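# Unload finished part, load a blank, restart the machine

## Task

The machine has ended its cycle. Move the finished part out of the vise into the tray labelled DONE. Take a blank from the tray labelled RAW and lay it flat on the vise jaw ledges, fully between the jaw ends. Pull the vise knob out to clamp it (pushing the knob in opens the jaws). Slide both doors shut by their handles, then press CYCLE START on the small box by the control panel, right of the doors. That button only works with a part clamped and both doors closed, which the box's green lamp shows. A running cycle locks the doors and lights the green lamp on the signal tower above the panel. The robot must not fall or finish tilted. A loose object may get a brief push now and then.

## Robot and tools

ROBOT. A TidyBot++: a four-caster mobile base 0.54 m long, 0.50 m wide and 0.38 m high, carrying one seven-joint arm with a two-finger gripper. The shoulder sits 0.12 m ahead of the base centre at 0.68 m height. Cameras: base_camera and wrist_camera (which looks along the hand). Link lengths: upper arm 0.42 m, forearm 0.31 m, hand 0.31 m to the hand point. The arm starts folded with the hand pointing down, reaching about 0.08 m past the base front. A downward-pointing hand can reach at most about 0.94 m high, and only near the base.

FRAMES. Base frame: origin on the floor under the base centre, x forward, y left, z up, metres. hand_pose is the point midway between the finger pads, in this frame. The hand's z axis runs out along the fingers, and the fingers close along its y axis. The odometry frame is the base frame as it was when the scene began. base_odometry counts wheel turns only, so slip shows up as travel. Heading is in radians, positive to the left. base_tilt is in degrees, with forward and right positive.

move. One action per call. An action holds "base", "joints" and/or "target", plus optional "speeds". The other arguments are "cameras" (a list drawn from base_camera, wrist_camera, all; empty list means no images) and "blocking".
- base: an object of relative commands, counted from where the base stands when the command starts. translate_m is metres forward (+) or back, range -2 to 2. strafe_m is metres sideways, left positive, range -2 to 2. rotate_rad is radians, counter-clockwise from above positive, range -6.3 to 6.3.
- joints: absolute targets, keyed by name. joint_1_rad: any angle, positive clockwise from above, the reverse of heading. joint_2_rad: -2.249 to 2.249, 0 means upper arm vertical, positive leans it forward. joint_3_rad: any angle. joint_4_rad: -2.579 to 2.579, elbow, 0 is straight. joint_5_rad: any angle. joint_6_rad: -2.099 to 2.099, wrist. joint_7_rad: any angle; at 1.57 with the hand down, the fingers open left and right. gripper_pos: 0 is fully open (about 85 mm gap), 1 is closed. Unlimited joints take the shorter way round, so turn in steps of under half a turn.
- target: a single list of seven numbers giving an absolute hand pose in the base frame: x, y, z in metres, then quaternion qw, qx, qy, qz. Alongside a target, joints may only contain gripper_pos.
- speeds: optional caps for this action only. translate_m and strafe_m take 0.05 to 0.5 m/s; give a combined translate/strafe speed under just one key. rotate_rad takes 0.1 to 1.57 rad/s.
- blocking: true (the default) returns once everything is at rest. false returns within about 0.5 s while motion continues. A later move overrides only the parts it names.
Unknown keys make a call invalid. Out-of-range values get it refused, and that cancels the rest of your reply's move, wait and finished_scene calls.

wait(seconds 0 to 10, cameras) returns state and images, and comes back early once motion ends. stop(cameras) brakes everything. zoom_image(camera, region [x0, y0, x1, y1] in pixels, at most 504 by 504) enlarges the latest image. read_manual only gives licence texts. finished_scene(scene) ends the current scene; pass its number. The goal must hold without the robot.

RESULTS. "move" is "done" or the worst status word. base_status, joint_status and hand_status report done, moving, off_target, stopped, not_followed, contact_stop, time_out, torque_fault, limit_stop_at_motor_heat. hand_status is "done" within 10 mm and 2 degrees. hand_target is where the joint targets would place the hand. motor_effort is a percent of max, with the peak in brackets. "pictures" lists image order. Other lines: on_its_own, Motor temperatures, MOTOR HOT, ARM HIT, "joint command not followed", "pose unreachable". Joint tolerances: ±0.039 for joints 1 to 4, ±0.095 for joints 5 to 7, ±0.03 for the gripper.

TIPS. Targets usually end within about 3 cm. To correct one, add (wanted minus hand_pose) to your last target. To hold still, resend hand_target, not hand_pose. A load makes the arm sag; correct the same way, and never command a joint to its current reading while holding something. Closed fingertips reach about 20 mm past the hand point. A gripper reading of "off_target" near 1 means something is held. When stepping down onto a surface, hand_pose stops falling and effort changes. Check positions in the images, since hand_pose can be 1 to 2 cm off.

AVOID. The arm does not steer around obstacles and keeps pushing. Driving or turning with the arm caught above about 0.6 m can tip the robot, as can reaching far out or swinging sideways while stretched. Back away or retract to clear a tilt. Hits can trip a torque fault (joints 1 to 4 at 104.5 N m, joints 5 to 7 at 51.3 N m), freezing the arm for 10 s. Heat at 75 °C forces a stop of 30 to 60 s. Avoid drops, releasing moving parts, slams, hard pushes on the doors or knob, and squeezing a part hard while it still rests on something. A blocked base keeps pushing until it times out at 14 s.

Each tool is called after "Call:" as a command line: name --argument value for each argument, lists and objects as JSON in quotes; but a table of rows of numbers goes row by row, as --pt "numbers of a row", without its own name.

## Session

Call:
move

Scene clock: 0.00 s.
Motor temperatures (°C): [40 43 43 46 45 46 44]
base_odometry: x=+0.000 y=+0.000 heading=+0.000
base_tilt: forward=-0.1 right=-0.3
base_status: not commanded
joint_positions: joint_1_rad=-0.026 joint_2_rad=-0.317 joint_3_rad=+3.116 joint_4_rad=-2.514 joint_5_rad=+0.045 joint_6_rad=-0.896 joint_7_rad=+1.570 gripper_pos=+0.000
joint_status: not commanded
motor_effort: joint_1_rad=+0 joint_2_rad=-1 joint_3_rad=-1 joint_4_rad=+14 joint_5_rad=+0 joint_6_rad=+1 joint_7_rad=+0
hand_pose: x=+0.2580 y=-0.0035 z=+0.5867 quat_wxyz=(+0.021, +0.999, +0.038, +0.025) (m; base frame)
hand_target: x=+0.2566 y=-0.0035 z=+0.5860 quat_wxyz=(+0.021, +0.999, +0.038, +0.024) (m; base frame)
hand_status: not commanded
pictures: base_camera, wrist_camera
Images, in order (width x height): base_camera 644x364, wrist_camera 644x476.

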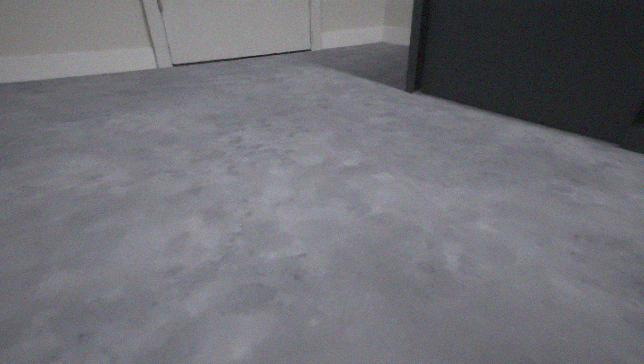

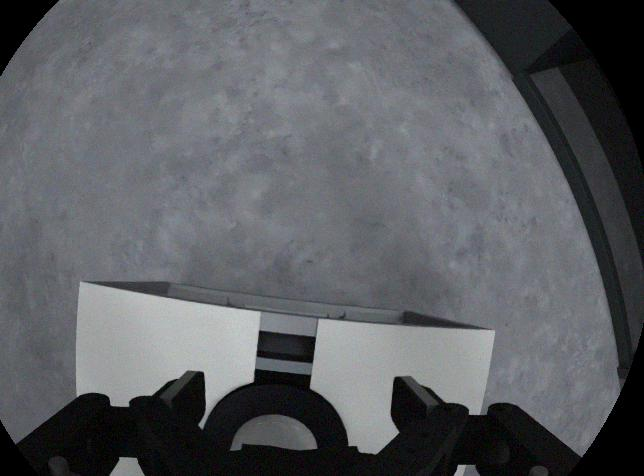

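Call:
move --joints '{"joint_6_rad":0.5,"joint_4_rad":-2.3}'

Call:
move --joints '{"joint_1_rad":1.3}'

Scene clock: 2.87 s.
Motor temperatures (°C): [40 43 43 46 45 46 44]
move: done
base_odometry: x=+0.000 y=+0.000 heading=+0.000
base_tilt: forward=-0.1 right=-0.4
base_status: not commanded
joint_positions: joint_1_rad=-0.026 joint_2_rad=-0.318 joint_3_rad=+3.116 joint_4_rad=-2.296 joint_5_rad=+0.045 joint_6_rad=+0.441 joint_7_rad=+1.570 gripper_pos=+0.000
joint_status: all done
motor_effort: joint_1_rad=+0(0) joint_2_rad=-9(9) joint_3_rad=+0(1) joint_4_rad=+22(22) joint_5_rad=+0(1) joint_6_rad=+9(9) joint_7_rad=+0(1)
hand_pose: x=+0.5860 y=+0.0330 z=+0.9671 quat_wxyz=(-0.008, +0.694, +0.041, +0.719) (m; base frame)
hand_target: x=+0.5845 y=+0.0338 z=+0.9826 quat_wxyz=(-0.009, +0.674, +0.041, +0.737) (m; base frame)
hand_status: not commanded
pictures: base_camera, wrist_camera
Images, in order (width x height): base_camera 644x364, wrist_camera 644x476.

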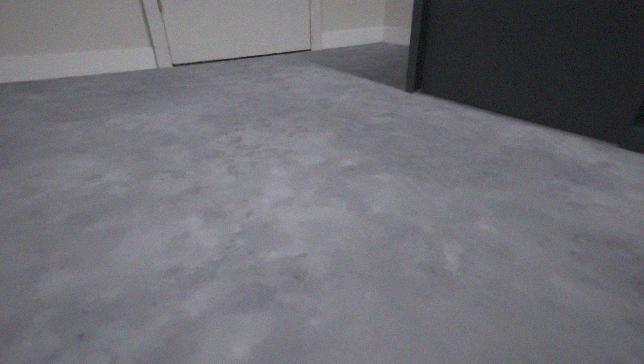

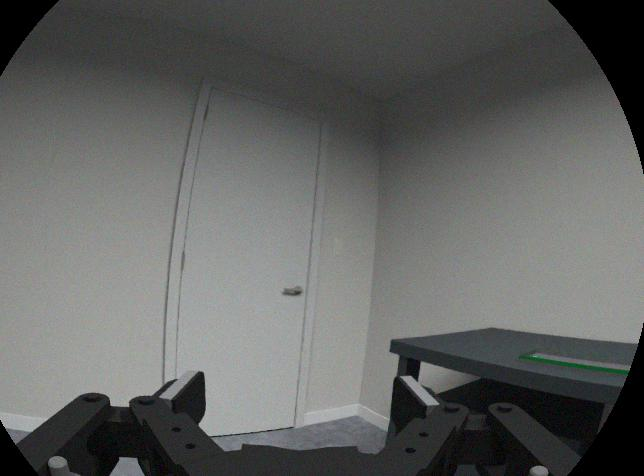

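Scene clock: 5.47 s.
Motor temperatures (°C): [40 43 43 46 45 46 44]
move: done
base_odometry: x=+0.000 y=+0.000 heading=+0.000
base_tilt: forward=-0.1 right=-0.3
base_status: not commanded
joint_positions: joint_1_rad=+1.284 joint_2_rad=-0.318 joint_3_rad=+3.116 joint_4_rad=-2.296 joint_5_rad=+0.045 joint_6_rad=+0.442 joint_7_rad=+1.570 gripper_pos=+0.000
joint_status: all done
motor_effort: joint_1_rad=+0(2) joint_2_rad=-9(9) joint_3_rad=+0(1) joint_4_rad=+22(22) joint_5_rad=+0(1) joint_6_rad=+9(9) joint_7_rad=+0(1)
hand_pose: x=+0.2713 y=-0.4426 z=+0.9675 quat_wxyz=(+0.432, +0.575, -0.390, +0.575) (m; base frame)
hand_target: x=+0.2646 y=-0.4434 z=+0.9826 quat_wxyz=(+0.447, +0.557, -0.383, +0.586) (m; base frame)
hand_status: not commanded
pictures: base_camera, wrist_camera
Images, in order (width x height): base_camera 644x364, wrist_camera 644x476.

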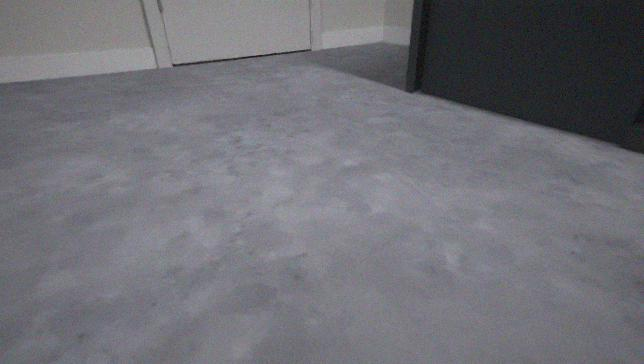

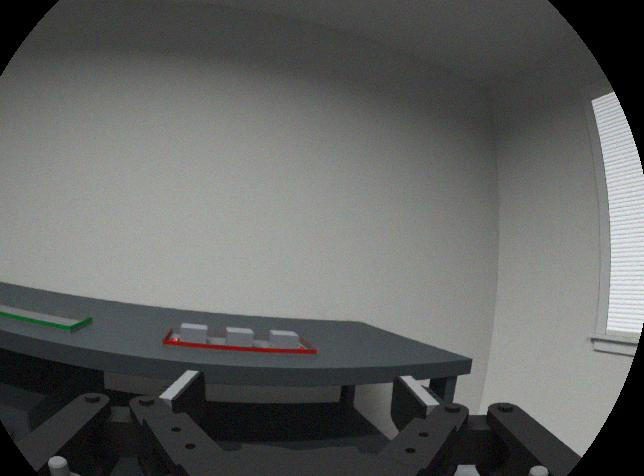

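Call:
move --joints '{"joint_1_rad":-1.2}' --cameras '["wrist_camera"]'

Call:
move --joints '{"joint_1_rad":-2.6}' --cameras '["wrist_camera"]'

Scene clock: 9.47 s.
Motor temperatures (°C): [40 43 43 46 44 46 44]
move: done
base_odometry: x=+0.000 y=+0.000 heading=+0.000
base_tilt: forward=-0.1 right=-0.3
base_status: not commanded
joint_positions: joint_1_rad=-1.184 joint_2_rad=-0.318 joint_3_rad=+3.116 joint_4_rad=-2.296 joint_5_rad=+0.045 joint_6_rad=+0.442 joint_7_rad=+1.570 gripper_pos=+0.000
joint_status: all done
motor_effort: joint_1_rad=+0(2) joint_2_rad=-9(10) joint_3_rad=+0(1) joint_4_rad=+22(23) joint_5_rad=+0(1) joint_6_rad=+9(9) joint_7_rad=+1(1)
hand_pose: x=+0.2761 y=+0.4410 z=+0.9676 quat_wxyz=(-0.400, +0.558, +0.414, +0.598) (m; base frame)
hand_target: x=+0.2677 y=+0.4424 z=+0.9826 quat_wxyz=(-0.416, +0.539, +0.408, +0.609) (m; base frame)
hand_status: not commanded
pictures: wrist_camera
Images, in order (width x height): wrist_camera 644x476.

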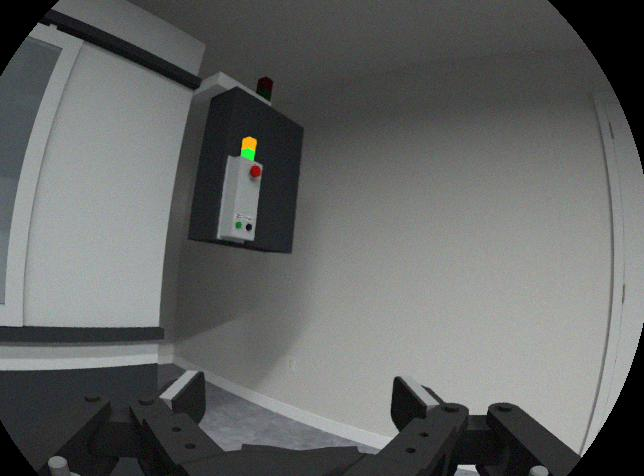

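Scene clock: 12.13 s.
Motor temperatures (°C): [40 43 43 46 44 46 44]
move: done
base_odometry: x=+0.000 y=+0.000 heading=+0.000
base_tilt: forward=-0.1 right=-0.3
base_status: not commanded
joint_positions: joint_1_rad=-2.584 joint_2_rad=-0.318 joint_3_rad=+3.116 joint_4_rad=-2.296 joint_5_rad=+0.045 joint_6_rad=+0.442 joint_7_rad=+1.570 gripper_pos=+0.000
joint_status: all done
motor_effort: joint_1_rad=+0(1) joint_2_rad=-9(9) joint_3_rad=+0(1) joint_4_rad=+22(22) joint_5_rad=+0(1) joint_6_rad=+9(9) joint_7_rad=+1(1)
hand_pose: x=-0.2889 y=+0.2297 z=+0.9676 quat_wxyz=(-0.691, +0.160, +0.676, +0.199) (m; base frame)
hand_target: x=-0.2917 y=+0.2217 z=+0.9826 quat_wxyz=(-0.710, +0.150, +0.659, +0.198) (m; base frame)
hand_status: not commanded
pictures: wrist_camera
Images, in order (width x height): wrist_camera 644x476.

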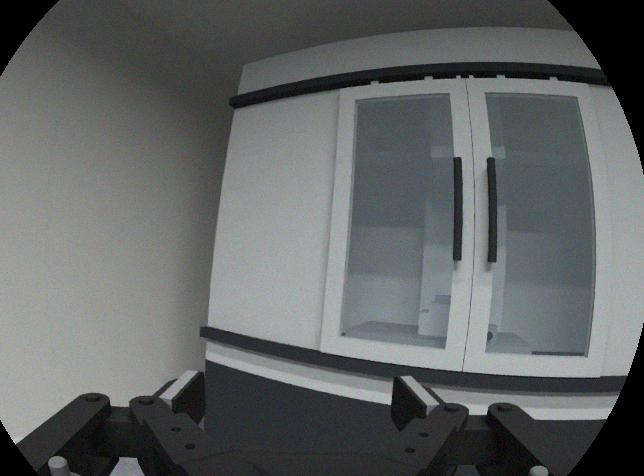

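Call:
move --joints '{"joint_1_rad":0.0, "joint_6_rad":0.3}' --base '{"rotate_rad":2.1}'

Scene clock: 17.33 s.
Motor temperatures (°C): [40 42 43 45 44 46 44]
move: done
base_odometry: x=+0.000 y=+0.000 heading=+2.099
base_tilt: forward=-0.1 right=-0.3
base_status: done
joint_positions: joint_1_rad=-0.016 joint_2_rad=-0.318 joint_3_rad=+3.116 joint_4_rad=-2.296 joint_5_rad=+0.045 joint_6_rad=+0.368 joint_7_rad=+1.570 gripper_pos=+0.000
joint_status: all done
motor_effort: joint_1_rad=+0(2) joint_2_rad=-8(10) joint_3_rad=+0(1) joint_4_rad=+21(23) joint_5_rad=+0(1) joint_6_rad=+9(10) joint_7_rad=+0(1)
hand_pose: x=+0.5863 y=+0.0273 z=+0.9445 quat_wxyz=(-0.003, +0.720, +0.038, +0.693) (m; base frame)
hand_target: x=+0.5846 y=+0.0186 z=+0.9206 quat_wxyz=(+0.004, +0.745, +0.032, +0.666) (m; base frame)
hand_status: not commanded
pictures: base_camera, wrist_camera
Images, in order (width x height): base_camera 644x364, wrist_camera 644x476.

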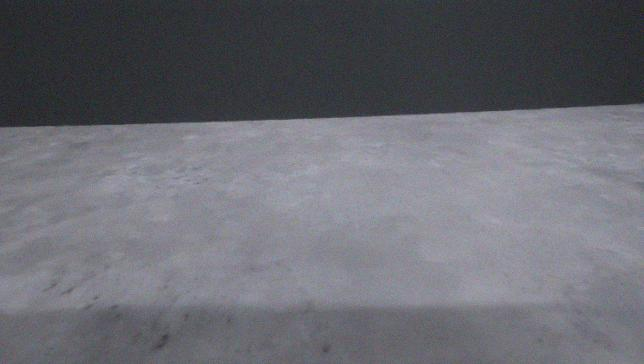

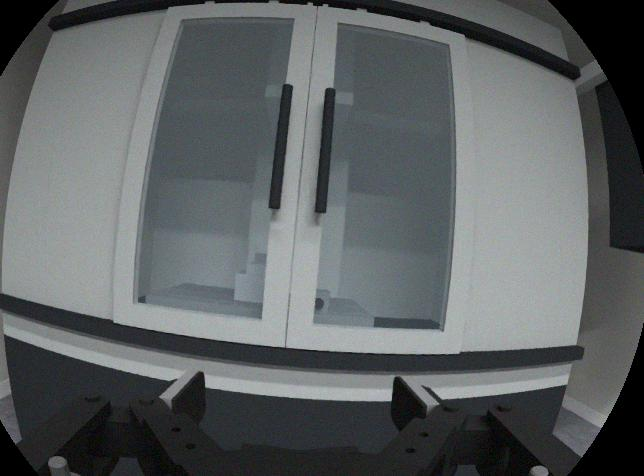

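Call:
move --base '{"rotate_rad":0.097}'

Call:
zoom_image --camera "wrist_camera" --region '[120, 60, 520, 380]'

Scene clock: 21.50 s.
Motor temperatures (°C): [40 42 42 45 44 46 44]
move: done
base_odometry: x=+0.000 y=+0.000 heading=+2.195
base_tilt: forward=-0.1 right=-0.3
base_status: done
joint_positions: joint_1_rad=-0.010 joint_2_rad=-0.318 joint_3_rad=+3.116 joint_4_rad=-2.296 joint_5_rad=+0.045 joint_6_rad=+0.367 joint_7_rad=+1.570 gripper_pos=+0.000
joint_status: not commanded
motor_effort: joint_1_rad=+0(2) joint_2_rad=-8(9) joint_3_rad=+0(2) joint_4_rad=+21(22) joint_5_rad=+0(2) joint_6_rad=+9(9) joint_7_rad=+0(1)
hand_pose: x=+0.5864 y=+0.0247 z=+0.9441 quat_wxyz=(-0.001, +0.721, +0.036, +0.693) (m; base frame)
hand_target: x=+0.5846 y=+0.0186 z=+0.9206 quat_wxyz=(+0.004, +0.745, +0.032, +0.666) (m; base frame)
hand_status: not commanded
pictures: base_camera, wrist_camera
Images, in order (width x height): base_camera 644x364, wrist_camera 644x476.

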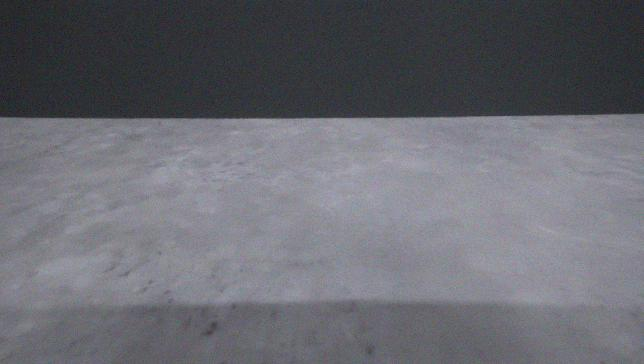

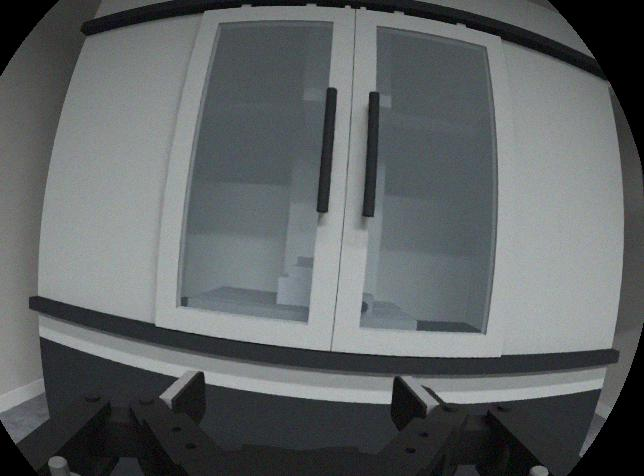

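Scaled by 1.260.

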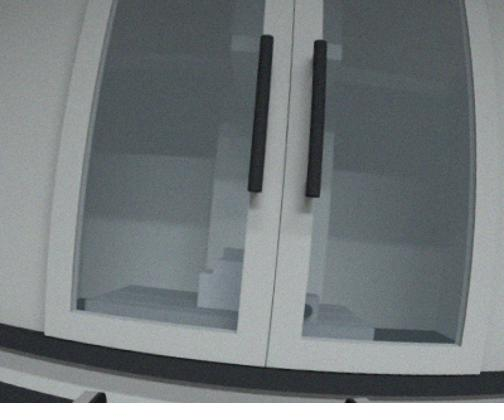

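Call:
move --base '{"rotate_rad":0.017,"translate_m":0.35}' --joints '{"joint_1_rad":0.0,"joint_2_rad":-0.6,"joint_3_rad":3.14,"joint_4_rad":-1.88,"joint_5_rad":0.0,"joint_6_rad":-0.29,"joint_7_rad":1.57,"gripper_pos":1}'

Scene clock: 24.97 s.
Motor temperatures (°C): [40 42 42 45 44 46 44]
move: done
base_odometry: x=-0.205 y=+0.284 heading=+2.213
base_tilt: forward=-0.1 right=-0.3
base_status: done
joint_positions: joint_1_rad=-0.010 joint_2_rad=-0.587 joint_3_rad=+3.117 joint_4_rad=-1.887 joint_5_rad=+0.036 joint_6_rad=-0.222 joint_7_rad=+1.570 gripper_pos=+0.999
joint_status: all done
motor_effort: joint_1_rad=+0(1) joint_2_rad=+0(9) joint_3_rad=+0(3) joint_4_rad=+23(25) joint_5_rad=+1(1) joint_6_rad=+9(10) joint_7_rad=+1(1)
hand_pose: x=+0.4992 y=+0.0167 z=+1.1313 quat_wxyz=(+0.009, +0.689, +0.024, +0.724) (m; base frame)
hand_target: x=+0.4939 y=+0.0022 z=+1.1194 quat_wxyz=(+0.000, +0.707, +0.000, +0.707) (m; base frame)
hand_status: not commanded
pictures: base_camera, wrist_camera
Images, in order (width x height): base_camera 644x364, wrist_camera 644x476.

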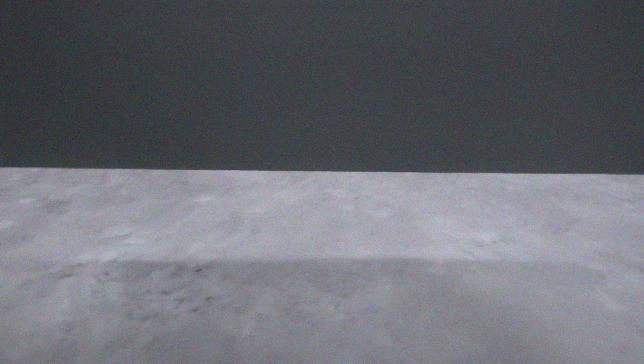

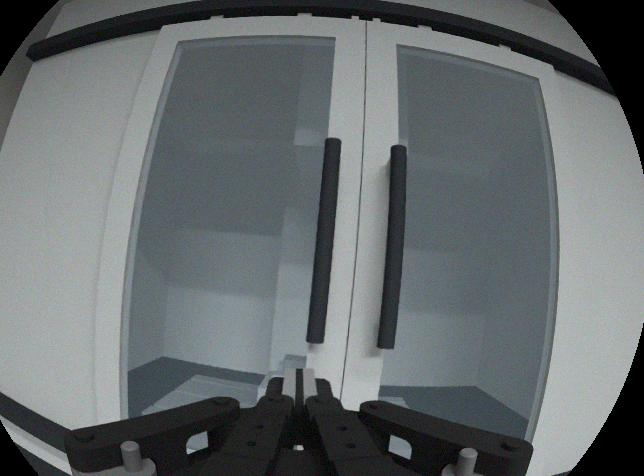

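Call:
move --base '{"rotate_rad":-0.026}' --joints '{"joint_1_rad":0.01,"joint_2_rad":-0.6,"joint_3_rad":3.163,"joint_4_rad":-1.88,"joint_5_rad":-0.04,"joint_6_rad":-0.33,"joint_7_rad":1.57}'

Scene clock: 27.30 s.
Motor temperatures (°C): [40 42 42 45 44 46 44]
move: done
base_odometry: x=-0.205 y=+0.284 heading=+2.188
base_tilt: forward=-0.1 right=-0.3
base_status: done
joint_positions: joint_1_rad=-0.001 joint_2_rad=-0.587 joint_3_rad=+3.146 joint_4_rad=-1.886 joint_5_rad=-0.003 joint_6_rad=-0.267 joint_7_rad=+1.570 gripper_pos=+0.999
joint_status: all done
motor_effort: joint_1_rad=+0(2) joint_2_rad=+0(2) joint_3_rad=+0(3) joint_4_rad=+23(23) joint_5_rad=+0(2) joint_6_rad=+9(10) joint_7_rad=+1(1)
hand_pose: x=+0.5000 y=-0.0004 z=+1.1182 quat_wxyz=(-0.002, +0.705, -0.003, +0.709) (m; base frame)
hand_target: x=+0.4937 y=-0.0101 z=+1.1072 quat_wxyz=(-0.013, +0.720, -0.024, +0.693) (m; base frame)
hand_status: not commanded
pictures: base_camera, wrist_camera
Images, in order (width x height): base_camera 644x364, wrist_camera 644x476.

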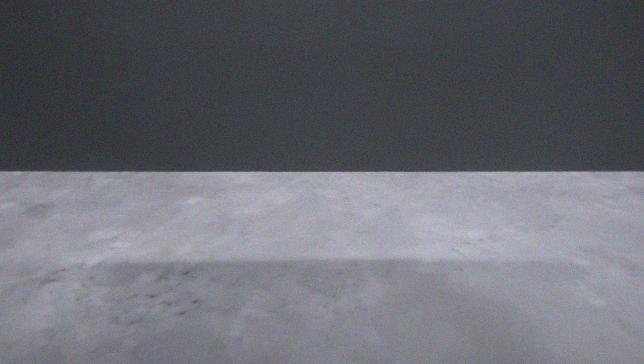

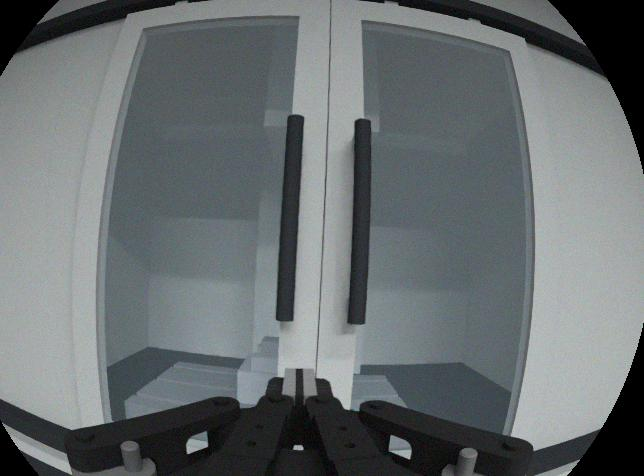

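Call:
move --base '{"translate_m":0.27,"strafe_m":-0.005}' --speeds '{"translate_m":0.25}'

Scene clock: 30.73 s.
Motor temperatures (°C): [40 42 42 45 44 46 44]
move: done
base_odometry: x=-0.357 y=+0.507 heading=+2.187
base_tilt: forward=-0.1 right=-0.3
base_status: done
joint_positions: joint_1_rad=-0.001 joint_2_rad=-0.596 joint_3_rad=+3.146 joint_4_rad=-1.885 joint_5_rad=-0.003 joint_6_rad=-0.267 joint_7_rad=+1.570 gripper_pos=+0.999
joint_status: not commanded
motor_effort: joint_1_rad=+0(1) joint_2_rad=+0(4) joint_3_rad=+0(1) joint_4_rad=+22(24) joint_5_rad=+0(1) joint_6_rad=+9(9) joint_7_rad=+1(1)
hand_pose: x=+0.4961 y=-0.0004 z=+1.1221 quat_wxyz=(-0.002, +0.702, -0.003, +0.712) (m; base frame)
hand_target: x=+0.4937 y=-0.0101 z=+1.1072 quat_wxyz=(-0.013, +0.720, -0.024, +0.693) (m; base frame)
hand_status: not commanded
pictures: base_camera, wrist_camera
Images, in order (width x height): base_camera 644x364, wrist_camera 644x476.

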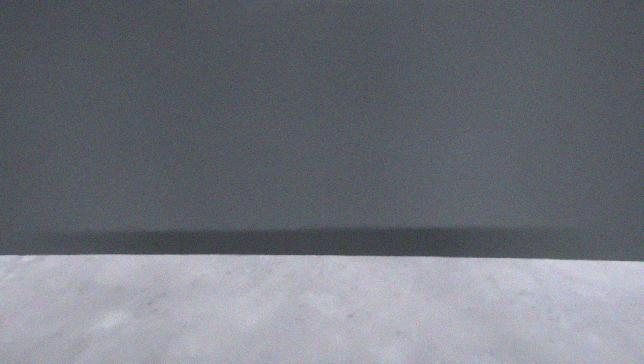

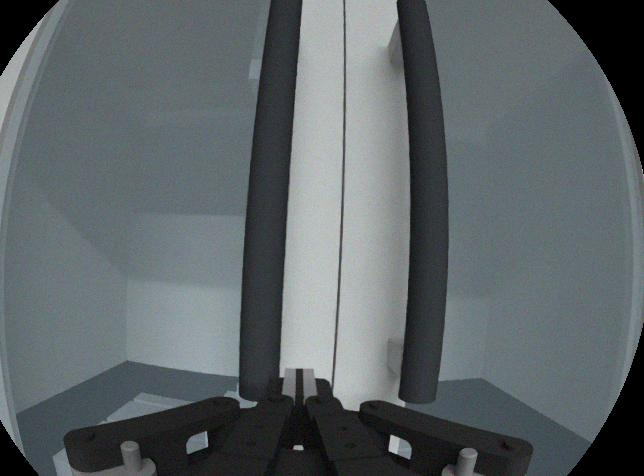

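Call:
move --base '{"translate_m":0.078,"strafe_m":-0.015,"rotate_rad":-0.013}' --speeds '{"translate_m":0.15}'

Scene clock: 33.10 s.
Motor temperatures (°C): [40 42 42 45 44 46 44]
move: done
base_odometry: x=-0.390 y=+0.580 heading=+2.174
base_tilt: forward=-0.1 right=-0.3
base_status: done
joint_positions: joint_1_rad=-0.001 joint_2_rad=-0.598 joint_3_rad=+3.146 joint_4_rad=-1.884 joint_5_rad=-0.003 joint_6_rad=-0.268 joint_7_rad=+1.570 gripper_pos=+0.999
joint_status: not commanded
motor_effort: joint_1_rad=+0(1) joint_2_rad=+0(4) joint_3_rad=+0(1) joint_4_rad=+22(24) joint_5_rad=+0(1) joint_6_rad=+9(9) joint_7_rad=+0(1)
hand_pose: x=+0.4951 y=-0.0006 z=+1.1231 quat_wxyz=(-0.001, +0.701, -0.003, +0.713) (m; base frame)
hand_target: x=+0.4937 y=-0.0101 z=+1.1072 quat_wxyz=(-0.013, +0.720, -0.024, +0.693) (m; base frame)
hand_status: not commanded
pictures: base_camera, wrist_camera
Images, in order (width x height): base_camera 644x364, wrist_camera 644x476.

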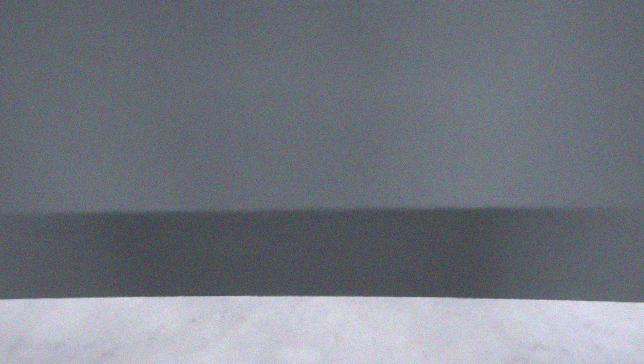

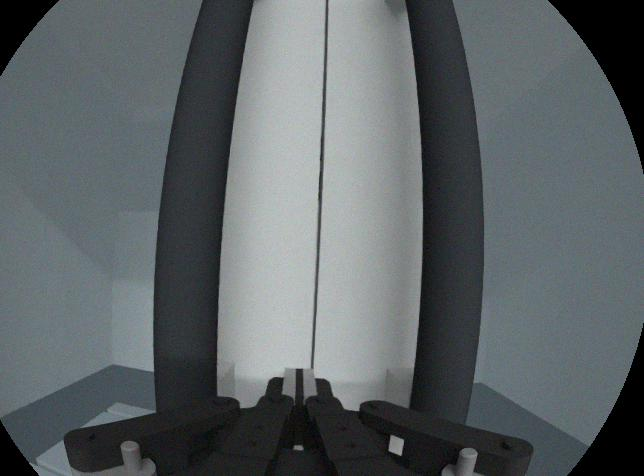

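Call:
move --base '{"strafe_m":0.42}' --speeds '{"strafe_m":0.2}'

Scene clock: 36.40 s.
Motor temperatures (°C): [40 42 42 45 44 46 44]
move: done
base_odometry: x=-0.736 y=+0.342 heading=+2.174
base_tilt: forward=-0.1 right=-0.3
base_status: done
joint_positions: joint_1_rad=+0.079 joint_2_rad=-0.591 joint_3_rad=+3.266 joint_4_rad=-1.866 joint_5_rad=-0.003 joint_6_rad=-0.288 joint_7_rad=+1.570 gripper_pos=+0.999
joint_status: not commanded
motor_effort: joint_1_rad=-11(19) joint_2_rad=-1(7) joint_3_rad=-19(33) joint_4_rad=+24(25) joint_5_rad=-5(8) joint_6_rad=+10(11) joint_7_rad=+0(1)
hand_pose: x=+0.4876 y=-0.0979 z=+1.1240 quat_wxyz=(+0.039, +0.700, -0.090, +0.708) (m; base frame)
hand_target: x=+0.4937 y=-0.0101 z=+1.1072 quat_wxyz=(-0.013, +0.720, -0.024, +0.693) (m; base frame)
hand_status: not commanded
pictures: base_camera, wrist_camera
Images, in order (width x height): base_camera 644x364, wrist_camera 644x476.

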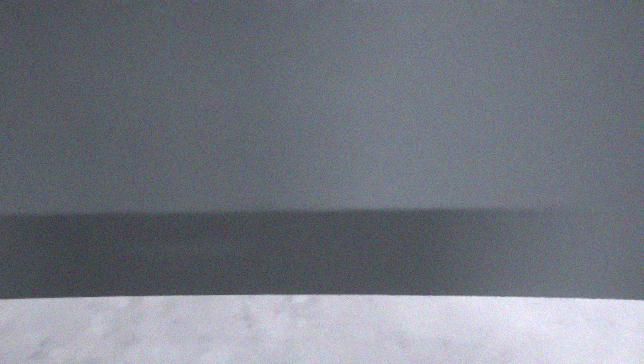

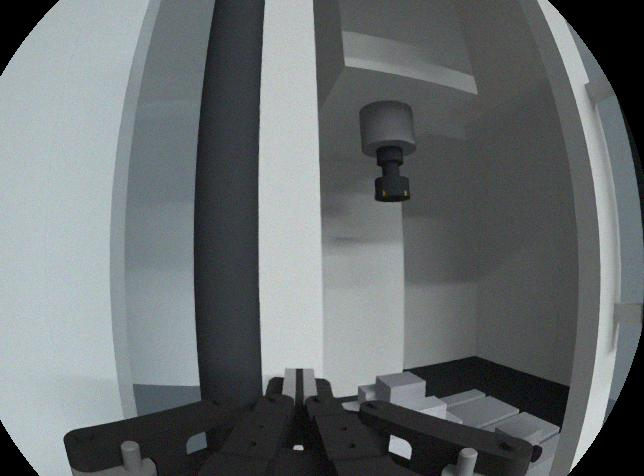

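Call:
move --base '{"strafe_m":0.06}' --speeds '{"strafe_m":0.2}' --cameras '["wrist_camera"]'

Scene clock: 38.33 s.
Motor temperatures (°C): [40 42 42 45 44 46 44]
move: done
base_odometry: x=-0.785 y=+0.308 heading=+2.175
base_tilt: forward=-0.1 right=-0.3
base_status: done
joint_positions: joint_1_rad=+0.080 joint_2_rad=-0.590 joint_3_rad=+3.273 joint_4_rad=-1.863 joint_5_rad=-0.003 joint_6_rad=-0.292 joint_7_rad=+1.570 gripper_pos=+0.999
joint_status: not commanded
motor_effort: joint_1_rad=-11(18) joint_2_rad=+0(9) joint_3_rad=-19(33) joint_4_rad=+23(24) joint_5_rad=-4(7) joint_6_rad=+10(10) joint_7_rad=+0(1)
hand_pose: x=+0.4871 y=-0.1018 z=+1.1238 quat_wxyz=(+0.040, +0.700, -0.094, +0.707) (m; base frame)
hand_target: x=+0.4937 y=-0.0101 z=+1.1072 quat_wxyz=(-0.013, +0.720, -0.024, +0.693) (m; base frame)
hand_status: not commanded
pictures: wrist_camera
Images, in order (width x height): wrist_camera 644x476.

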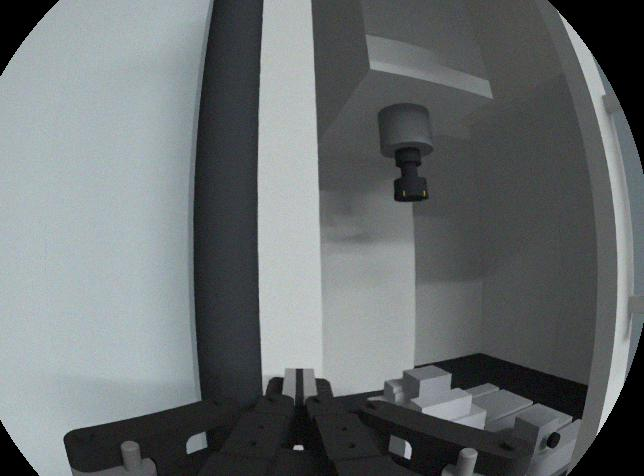

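Call:
move --base '{"strafe_m":-0.96}' --speeds '{"strafe_m":0.25}'

Scene clock: 43.87 s.
Motor temperatures (°C): [40 42 42 45 44 45 44]
move: done
base_odometry: x=+0.004 y=+0.853 heading=+2.175
base_tilt: forward=-0.1 right=-0.3
base_status: done
joint_positions: joint_1_rad=-0.060 joint_2_rad=-0.617 joint_3_rad=+3.056 joint_4_rad=-1.867 joint_5_rad=-0.059 joint_6_rad=-0.299 joint_7_rad=+1.570 gripper_pos=+1.000
joint_status: not commanded
motor_effort: joint_1_rad=+12(20) joint_2_rad=+7(9) joint_3_rad=+20(33) joint_4_rad=+25(26) joint_5_rad=+5(9) joint_6_rad=+13(15) joint_7_rad=+1(1)
hand_pose: x=+0.4780 y=+0.0763 z=+1.1288 quat_wxyz=(-0.056, +0.698, +0.050, +0.712) (m; base frame)
hand_target: x=+0.4937 y=-0.0101 z=+1.1072 quat_wxyz=(-0.013, +0.720, -0.024, +0.693) (m; base frame)
hand_status: not commanded
pictures: base_camera, wrist_camera
Images, in order (width x height): base_camera 644x364, wrist_camera 644x476.

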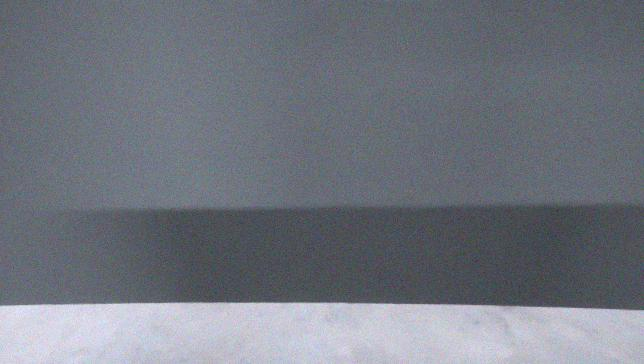

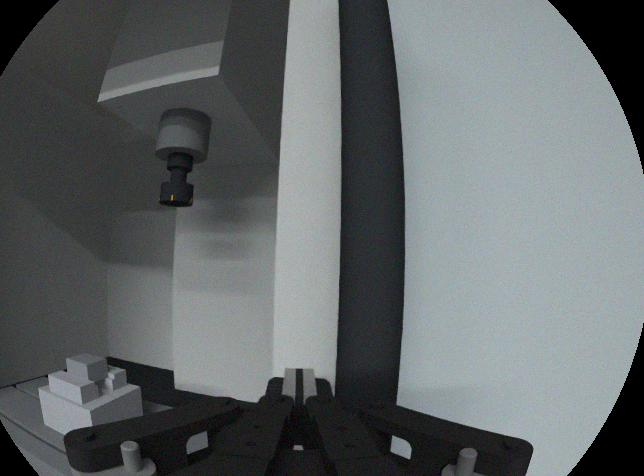

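Call:
move --base '{"strafe_m":0.48,"translate_m":-0.2}' --cameras '[]'

Call:
move --joints '{"joint_6_rad":-0.95,"gripper_pos":0}'

Scene clock: 46.83 s.
Motor temperatures (°C): [40 42 42 45 44 45 44]
move: done
base_odometry: x=-0.277 y=+0.416 heading=+2.176
base_tilt: forward=-0.1 right=-0.3
base_status: done
joint_positions: joint_1_rad=+0.003 joint_2_rad=-0.599 joint_3_rad=+3.162 joint_4_rad=-1.864 joint_5_rad=-0.059 joint_6_rad=-0.299 joint_7_rad=+1.570 gripper_pos=+1.000
joint_status: not commanded
motor_effort: joint_1_rad=+0(13) joint_2_rad=+1(7) joint_3_rad=+0(21) joint_4_rad=+22(24) joint_5_rad=+0(4) joint_6_rad=+9(13) joint_7_rad=+0(1)
hand_pose: x=+0.4929 y=-0.0058 z=+1.1262 quat_wxyz=(-0.023, +0.704, -0.025, +0.709) (m; base frame)
hand_target: x=+0.4937 y=-0.0101 z=+1.1072 quat_wxyz=(-0.013, +0.720, -0.024, +0.693) (m; base frame)
hand_status: not commanded
pictures: none
No camera images: "cameras" was empty.

Scene clock: 48.17 s.
Motor temperatures (°C): [40 42 42 45 44 45 44]
move: done
base_odometry: x=-0.277 y=+0.416 heading=+2.176
base_tilt: forward=-0.1 right=-0.3
base_status: not commanded
joint_positions: joint_1_rad=+0.003 joint_2_rad=-0.599 joint_3_rad=+3.162 joint_4_rad=-1.867 joint_5_rad=-0.059 joint_6_rad=-0.889 joint_7_rad=+1.570 gripper_pos=+0.000
joint_status: all done
motor_effort: joint_1_rad=+0(1) joint_2_rad=+2(2) joint_3_rad=+0(1) joint_4_rad=+22(24) joint_5_rad=-1(1) joint_6_rad=+7(9) joint_7_rad=+1(1)
hand_pose: x=+0.4414 y=+0.0060 z=+0.9518 quat_wxyz=(-0.029, +0.880, -0.017, +0.473) (m; base frame)
hand_target: x=+0.4289 y=-0.0001 z=+0.9290 quat_wxyz=(-0.019, +0.897, -0.019, +0.440) (m; base frame)
hand_status: not commanded
pictures: base_camera, wrist_camera
Images, in order (width x height): base_camera 644x364, wrist_camera 644x476.

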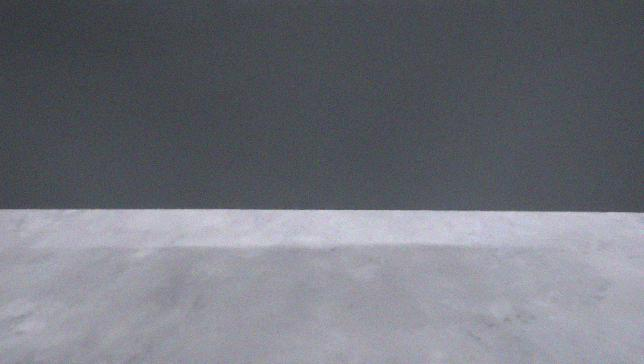

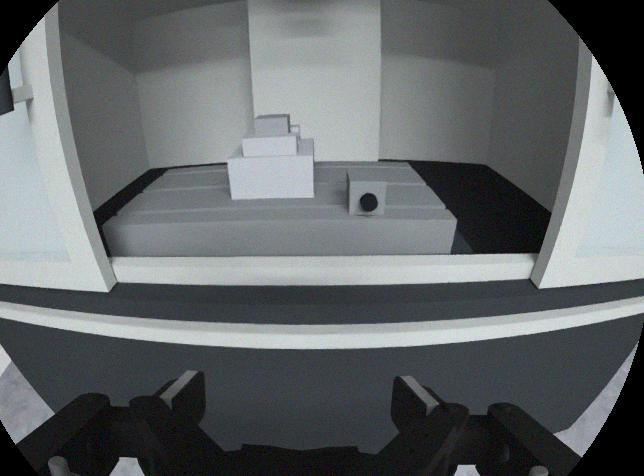

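Call:
zoom_image --camera "wrist_camera" --region '[200, 90, 420, 240]'

Scaled by 2.291.

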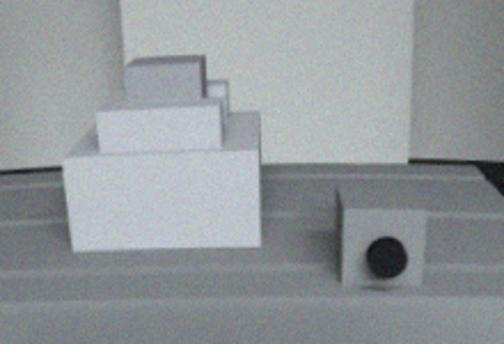

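Call:
move --base '{"translate_m":0.22}' --joints '{"joint_2_rad":-0.35,"joint_4_rad":-1.6,"joint_6_rad":-1.3,"joint_5_rad":0.03,"joint_3_rad":3.145}'

Call:
zoom_image --camera "wrist_camera" --region '[200, 60, 480, 280]'

Scene clock: 53.03 s.
Motor temperatures (°C): [40 42 42 45 44 45 44]
move: done
base_odometry: x=-0.402 y=+0.596 heading=+2.177
base_tilt: forward=-0.1 right=-0.3
base_status: done
joint_positions: joint_1_rad=+0.003 joint_2_rad=-0.342 joint_3_rad=+3.162 joint_4_rad=-1.610 joint_5_rad=-0.016 joint_6_rad=-1.233 joint_7_rad=+1.570 gripper_pos=+0.000
joint_status: all done
motor_effort: joint_1_rad=+0(1) joint_2_rad=-6(11) joint_3_rad=+0(1) joint_4_rad=+20(24) joint_5_rad=+0(1) joint_6_rad=+5(8) joint_7_rad=+0(1)
hand_pose: x=+0.4642 y=-0.0034 z=+0.9228 quat_wxyz=(-0.008, +0.949, -0.012, +0.315) (m; base frame)
hand_target: x=+0.4465 y=-0.0123 z=+0.9179 quat_wxyz=(+0.016, +0.956, -0.007, +0.291) (m; base frame)
hand_status: not commanded
pictures: base_camera, wrist_camera
Images, in order (width x height): base_camera 644x364, wrist_camera 644x476.

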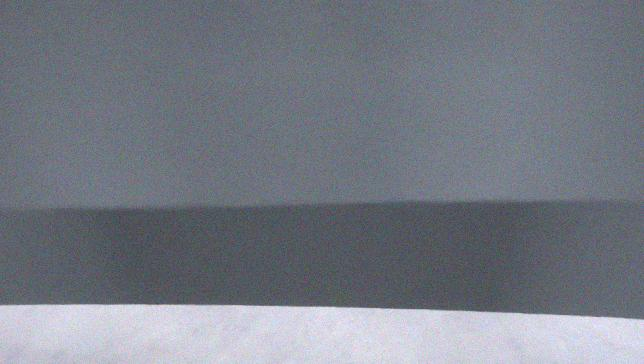

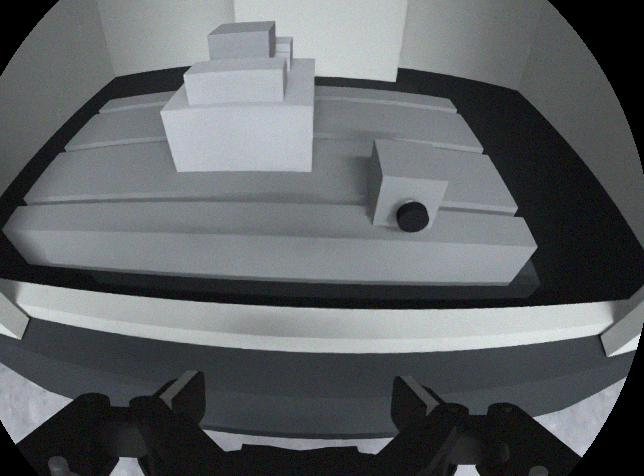

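Scaled by 1.800.

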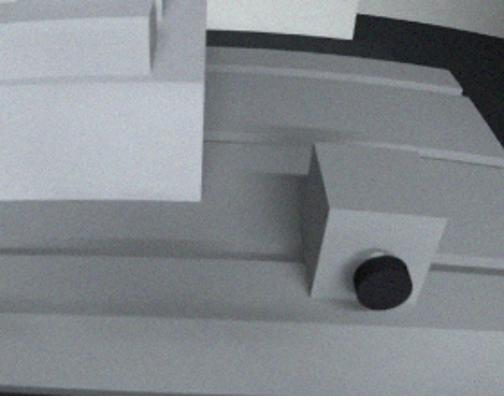

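Call:
move --base '{"translate_m":0.14,"strafe_m":0.1,"rotate_rad":-0.01}' --joints '{"joint_1_rad":-0.01,"joint_2_rad":0.0,"joint_4_rad":-1.2,"joint_6_rad":-1.49,"joint_5_rad":0.04,"joint_3_rad":3.13}'

Call:
zoom_image --camera "wrist_camera" --region '[200, 60, 480, 280]'

Scene clock: 58.70 s.
Motor temperatures (°C): [40 42 42 45 44 45 44]
move: done
base_odometry: x=-0.564 y=+0.655 heading=+2.166
base_tilt: forward=-0.1 right=-0.3
base_status: done
joint_positions: joint_1_rad=+0.002 joint_2_rad=-0.002 joint_3_rad=+3.151 joint_4_rad=-1.211 joint_5_rad=-0.001 joint_6_rad=-1.424 joint_7_rad=+1.570 gripper_pos=+0.000
joint_status: all done
motor_effort: joint_1_rad=+0(1) joint_2_rad=-17(22) joint_3_rad=-1(3) joint_4_rad=+20(22) joint_5_rad=+0(1) joint_6_rad=+4(7) joint_7_rad=+1(1)
hand_pose: x=+0.5640 y=-0.0035 z=+0.9423 quat_wxyz=(+0.001, +0.968, -0.006, +0.252) (m; base frame)
hand_target: x=+0.5477 y=-0.0018 z=+0.9366 quat_wxyz=(+0.017, +0.974, +0.007, +0.224) (m; base frame)
hand_status: not commanded
pictures: base_camera, wrist_camera
Images, in order (width x height): base_camera 644x364, wrist_camera 644x476.

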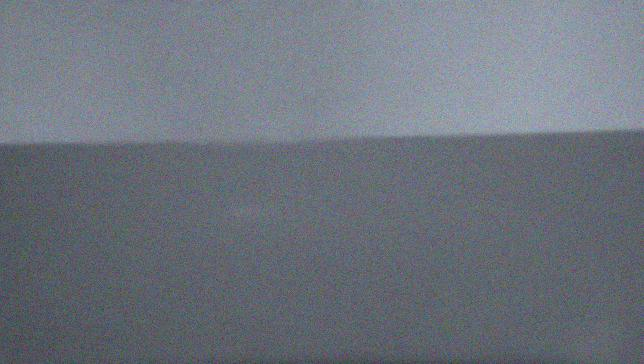

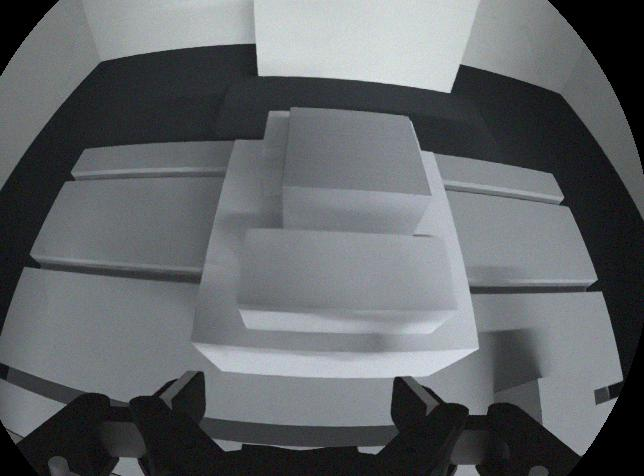

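Scaled by 1.800.

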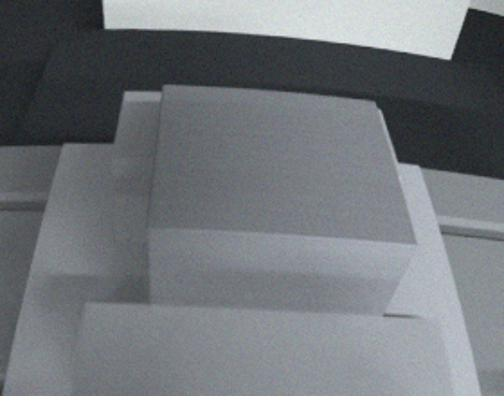

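Call:
move --base '{"translate_m":-0.3,"strafe_m":-0.19}' --cameras '[]'

Call:
move --joints '{"joint_1_rad":-0.01,"joint_2_rad":-0.323,"joint_4_rad":-2.237,"joint_6_rad":-0.25,"joint_5_rad":0.0,"joint_3_rad":3.13,"gripper_pos":0}'

Scene clock: 67.50 s.
Motor temperatures (°C): [40 42 42 45 44 45 44]
move: done
base_odometry: x=-0.238 y=+0.513 heading=+2.166
base_tilt: forward=-0.1 right=-0.3
base_status: done
joint_positions: joint_1_rad=+0.000 joint_2_rad=-0.006 joint_3_rad=+3.148 joint_4_rad=-1.207 joint_5_rad=+0.005 joint_6_rad=-1.431 joint_7_rad=+1.570 gripper_pos=+0.000
joint_status: not commanded
motor_effort: joint_1_rad=+0(2) joint_2_rad=-18(22) joint_3_rad=+0(3) joint_4_rad=+19(20) joint_5_rad=+0(1) joint_6_rad=+4(5) joint_7_rad=+0(1)
hand_pose: x=+0.5615 y=-0.0029 z=+0.9444 quat_wxyz=(+0.003, +0.968, -0.004, +0.252) (m; base frame)
hand_target: x=+0.5477 y=-0.0018 z=+0.9366 quat_wxyz=(+0.017, +0.974, +0.007, +0.224) (m; base frame)
hand_status: not commanded
pictures: none
No camera images: "cameras" was empty.

Scene clock: 70.17 s.
Motor temperatures (°C): [40 42 42 45 44 45 44]
move: done
base_odometry: x=-0.238 y=+0.513 heading=+2.166
base_tilt: forward=-0.1 right=-0.3
base_status: not commanded
joint_positions: joint_1_rad=+0.000 joint_2_rad=-0.307 joint_3_rad=+3.148 joint_4_rad=-2.211 joint_5_rad=+0.005 joint_6_rad=-0.311 joint_7_rad=+1.570 gripper_pos=+0.000
joint_status: all done
motor_effort: joint_1_rad=+0(1) joint_2_rad=-8(19) joint_3_rad=-1(1) joint_4_rad=+22(22) joint_5_rad=+0(2) joint_6_rad=+7(8) joint_7_rad=+0(1)
hand_pose: x=+0.5378 y=-0.0018 z=+0.7933 quat_wxyz=(+0.002, +0.895, -0.002, +0.447) (m; base frame)
hand_target: x=+0.5393 y=+0.0106 z=+0.8009 quat_wxyz=(-0.003, +0.883, +0.010, +0.470) (m; base frame)
hand_status: not commanded
pictures: base_camera, wrist_camera
Images, in order (width x height): base_camera 644x364, wrist_camera 644x476.

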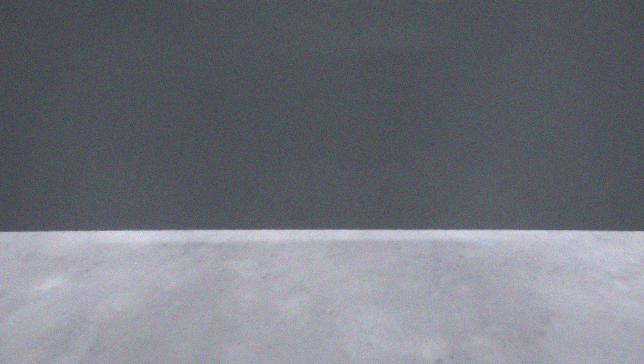

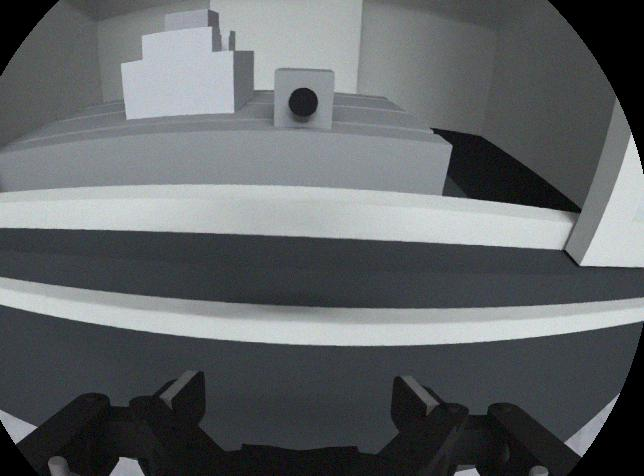

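Call:
move --joints '{"joint_6_rad":-0.05,"gripper_pos":1}' --base '{"translate_m":0.15}'

Call:
zoom_image --camera "wrist_camera" --region '[200, 240, 420, 400]'

Scene clock: 72.77 s.
Motor temperatures (°C): [39 42 42 45 44 45 44]
move: done
base_odometry: x=-0.322 y=+0.637 heading=+2.166
base_tilt: forward=-0.1 right=-0.4
base_status: done
joint_positions: joint_1_rad=+0.000 joint_2_rad=-0.315 joint_3_rad=+3.147 joint_4_rad=-2.221 joint_5_rad=+0.005 joint_6_rad=-0.088 joint_7_rad=+1.570 gripper_pos=+0.999
joint_status: all done
motor_effort: joint_1_rad=+0(1) joint_2_rad=-9(13) joint_3_rad=-1(1) joint_4_rad=+22(24) joint_5_rad=+0(1) joint_6_rad=+8(10) joint_7_rad=+0(1)
hand_pose: x=+0.5695 y=-0.0016 z=+0.8507 quat_wxyz=(+0.002, +0.840, -0.001, +0.543) (m; base frame)
hand_target: x=+0.5687 y=+0.0114 z=+0.8557 quat_wxyz=(-0.005, +0.832, +0.009, +0.555) (m; base frame)
hand_status: not commanded
pictures: base_camera, wrist_camera
Images, in order (width x height): base_camera 644x364, wrist_camera 644x476.

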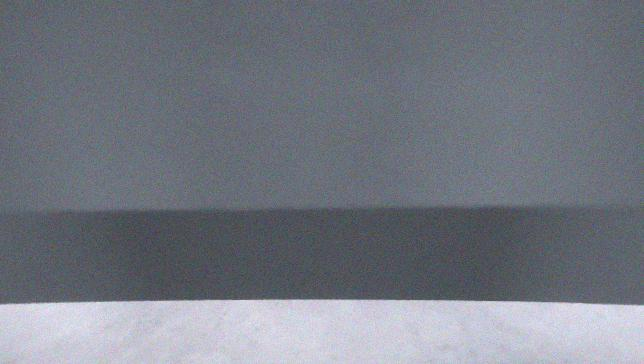

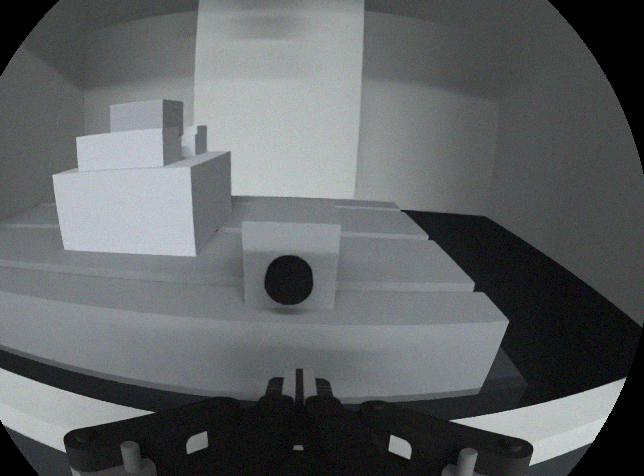

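Scaled by 2.291.

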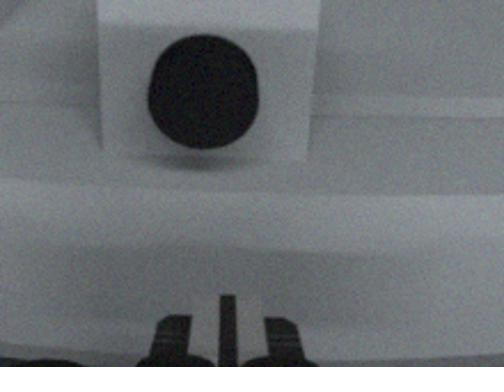

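Call:
move --base '{"translate_m":0.095,"strafe_m":0.011}' --speeds '{"translate_m":0.1}'

Call:
zoom_image --camera "wrist_camera" --region '[160, 240, 440, 440]'

Scene clock: 75.27 s.
Motor temperatures (°C): [39 42 42 45 44 45 44]
move: done
base_odometry: x=-0.384 y=+0.709 heading=+2.166
base_tilt: forward=-0.2 right=-0.3
base_status: done
joint_positions: joint_1_rad=+0.008 joint_2_rad=-0.419 joint_3_rad=+3.148 joint_4_rad=-2.286 joint_5_rad=+0.005 joint_6_rad=-0.110 joint_7_rad=+1.570 gripper_pos=+0.999
joint_status: not commanded
motor_effort: joint_1_rad=-4(6) joint_2_rad=+13(15) joint_3_rad=-4(6) joint_4_rad=+34(37) joint_5_rad=+1(1) joint_6_rad=+20(23) joint_7_rad=+1(1)
hand_pose: x=+0.5344 y=-0.0050 z=+0.8514 quat_wxyz=(+0.004, +0.835, -0.005, +0.550) (m; base frame)
hand_target: x=+0.5687 y=+0.0114 z=+0.8557 quat_wxyz=(-0.005, +0.832, +0.009, +0.555) (m; base frame)
hand_status: not commanded
pictures: base_camera, wrist_camera
Images, in order (width x height): base_camera 644x364, wrist_camera 644x476.

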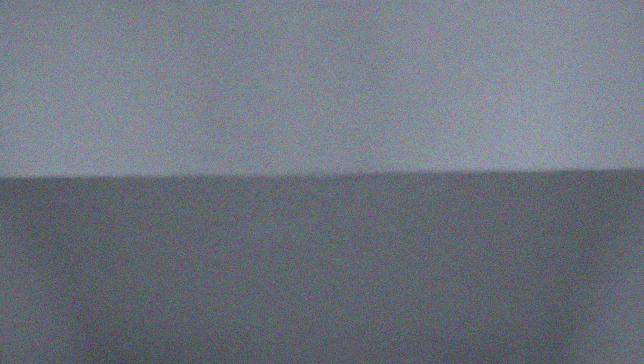

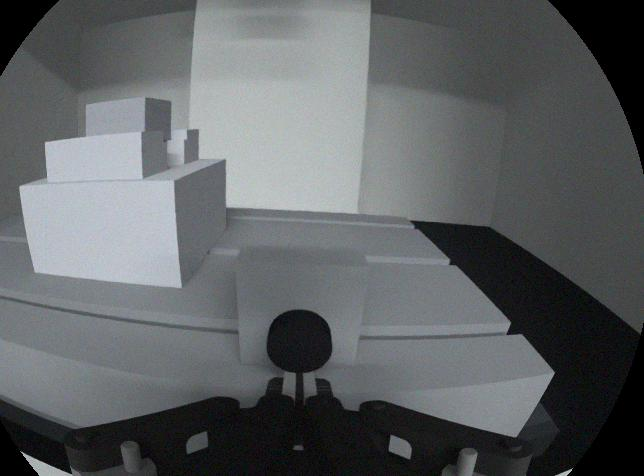

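Scaled by 1.800.

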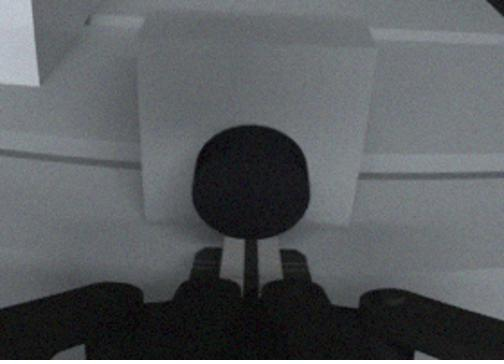

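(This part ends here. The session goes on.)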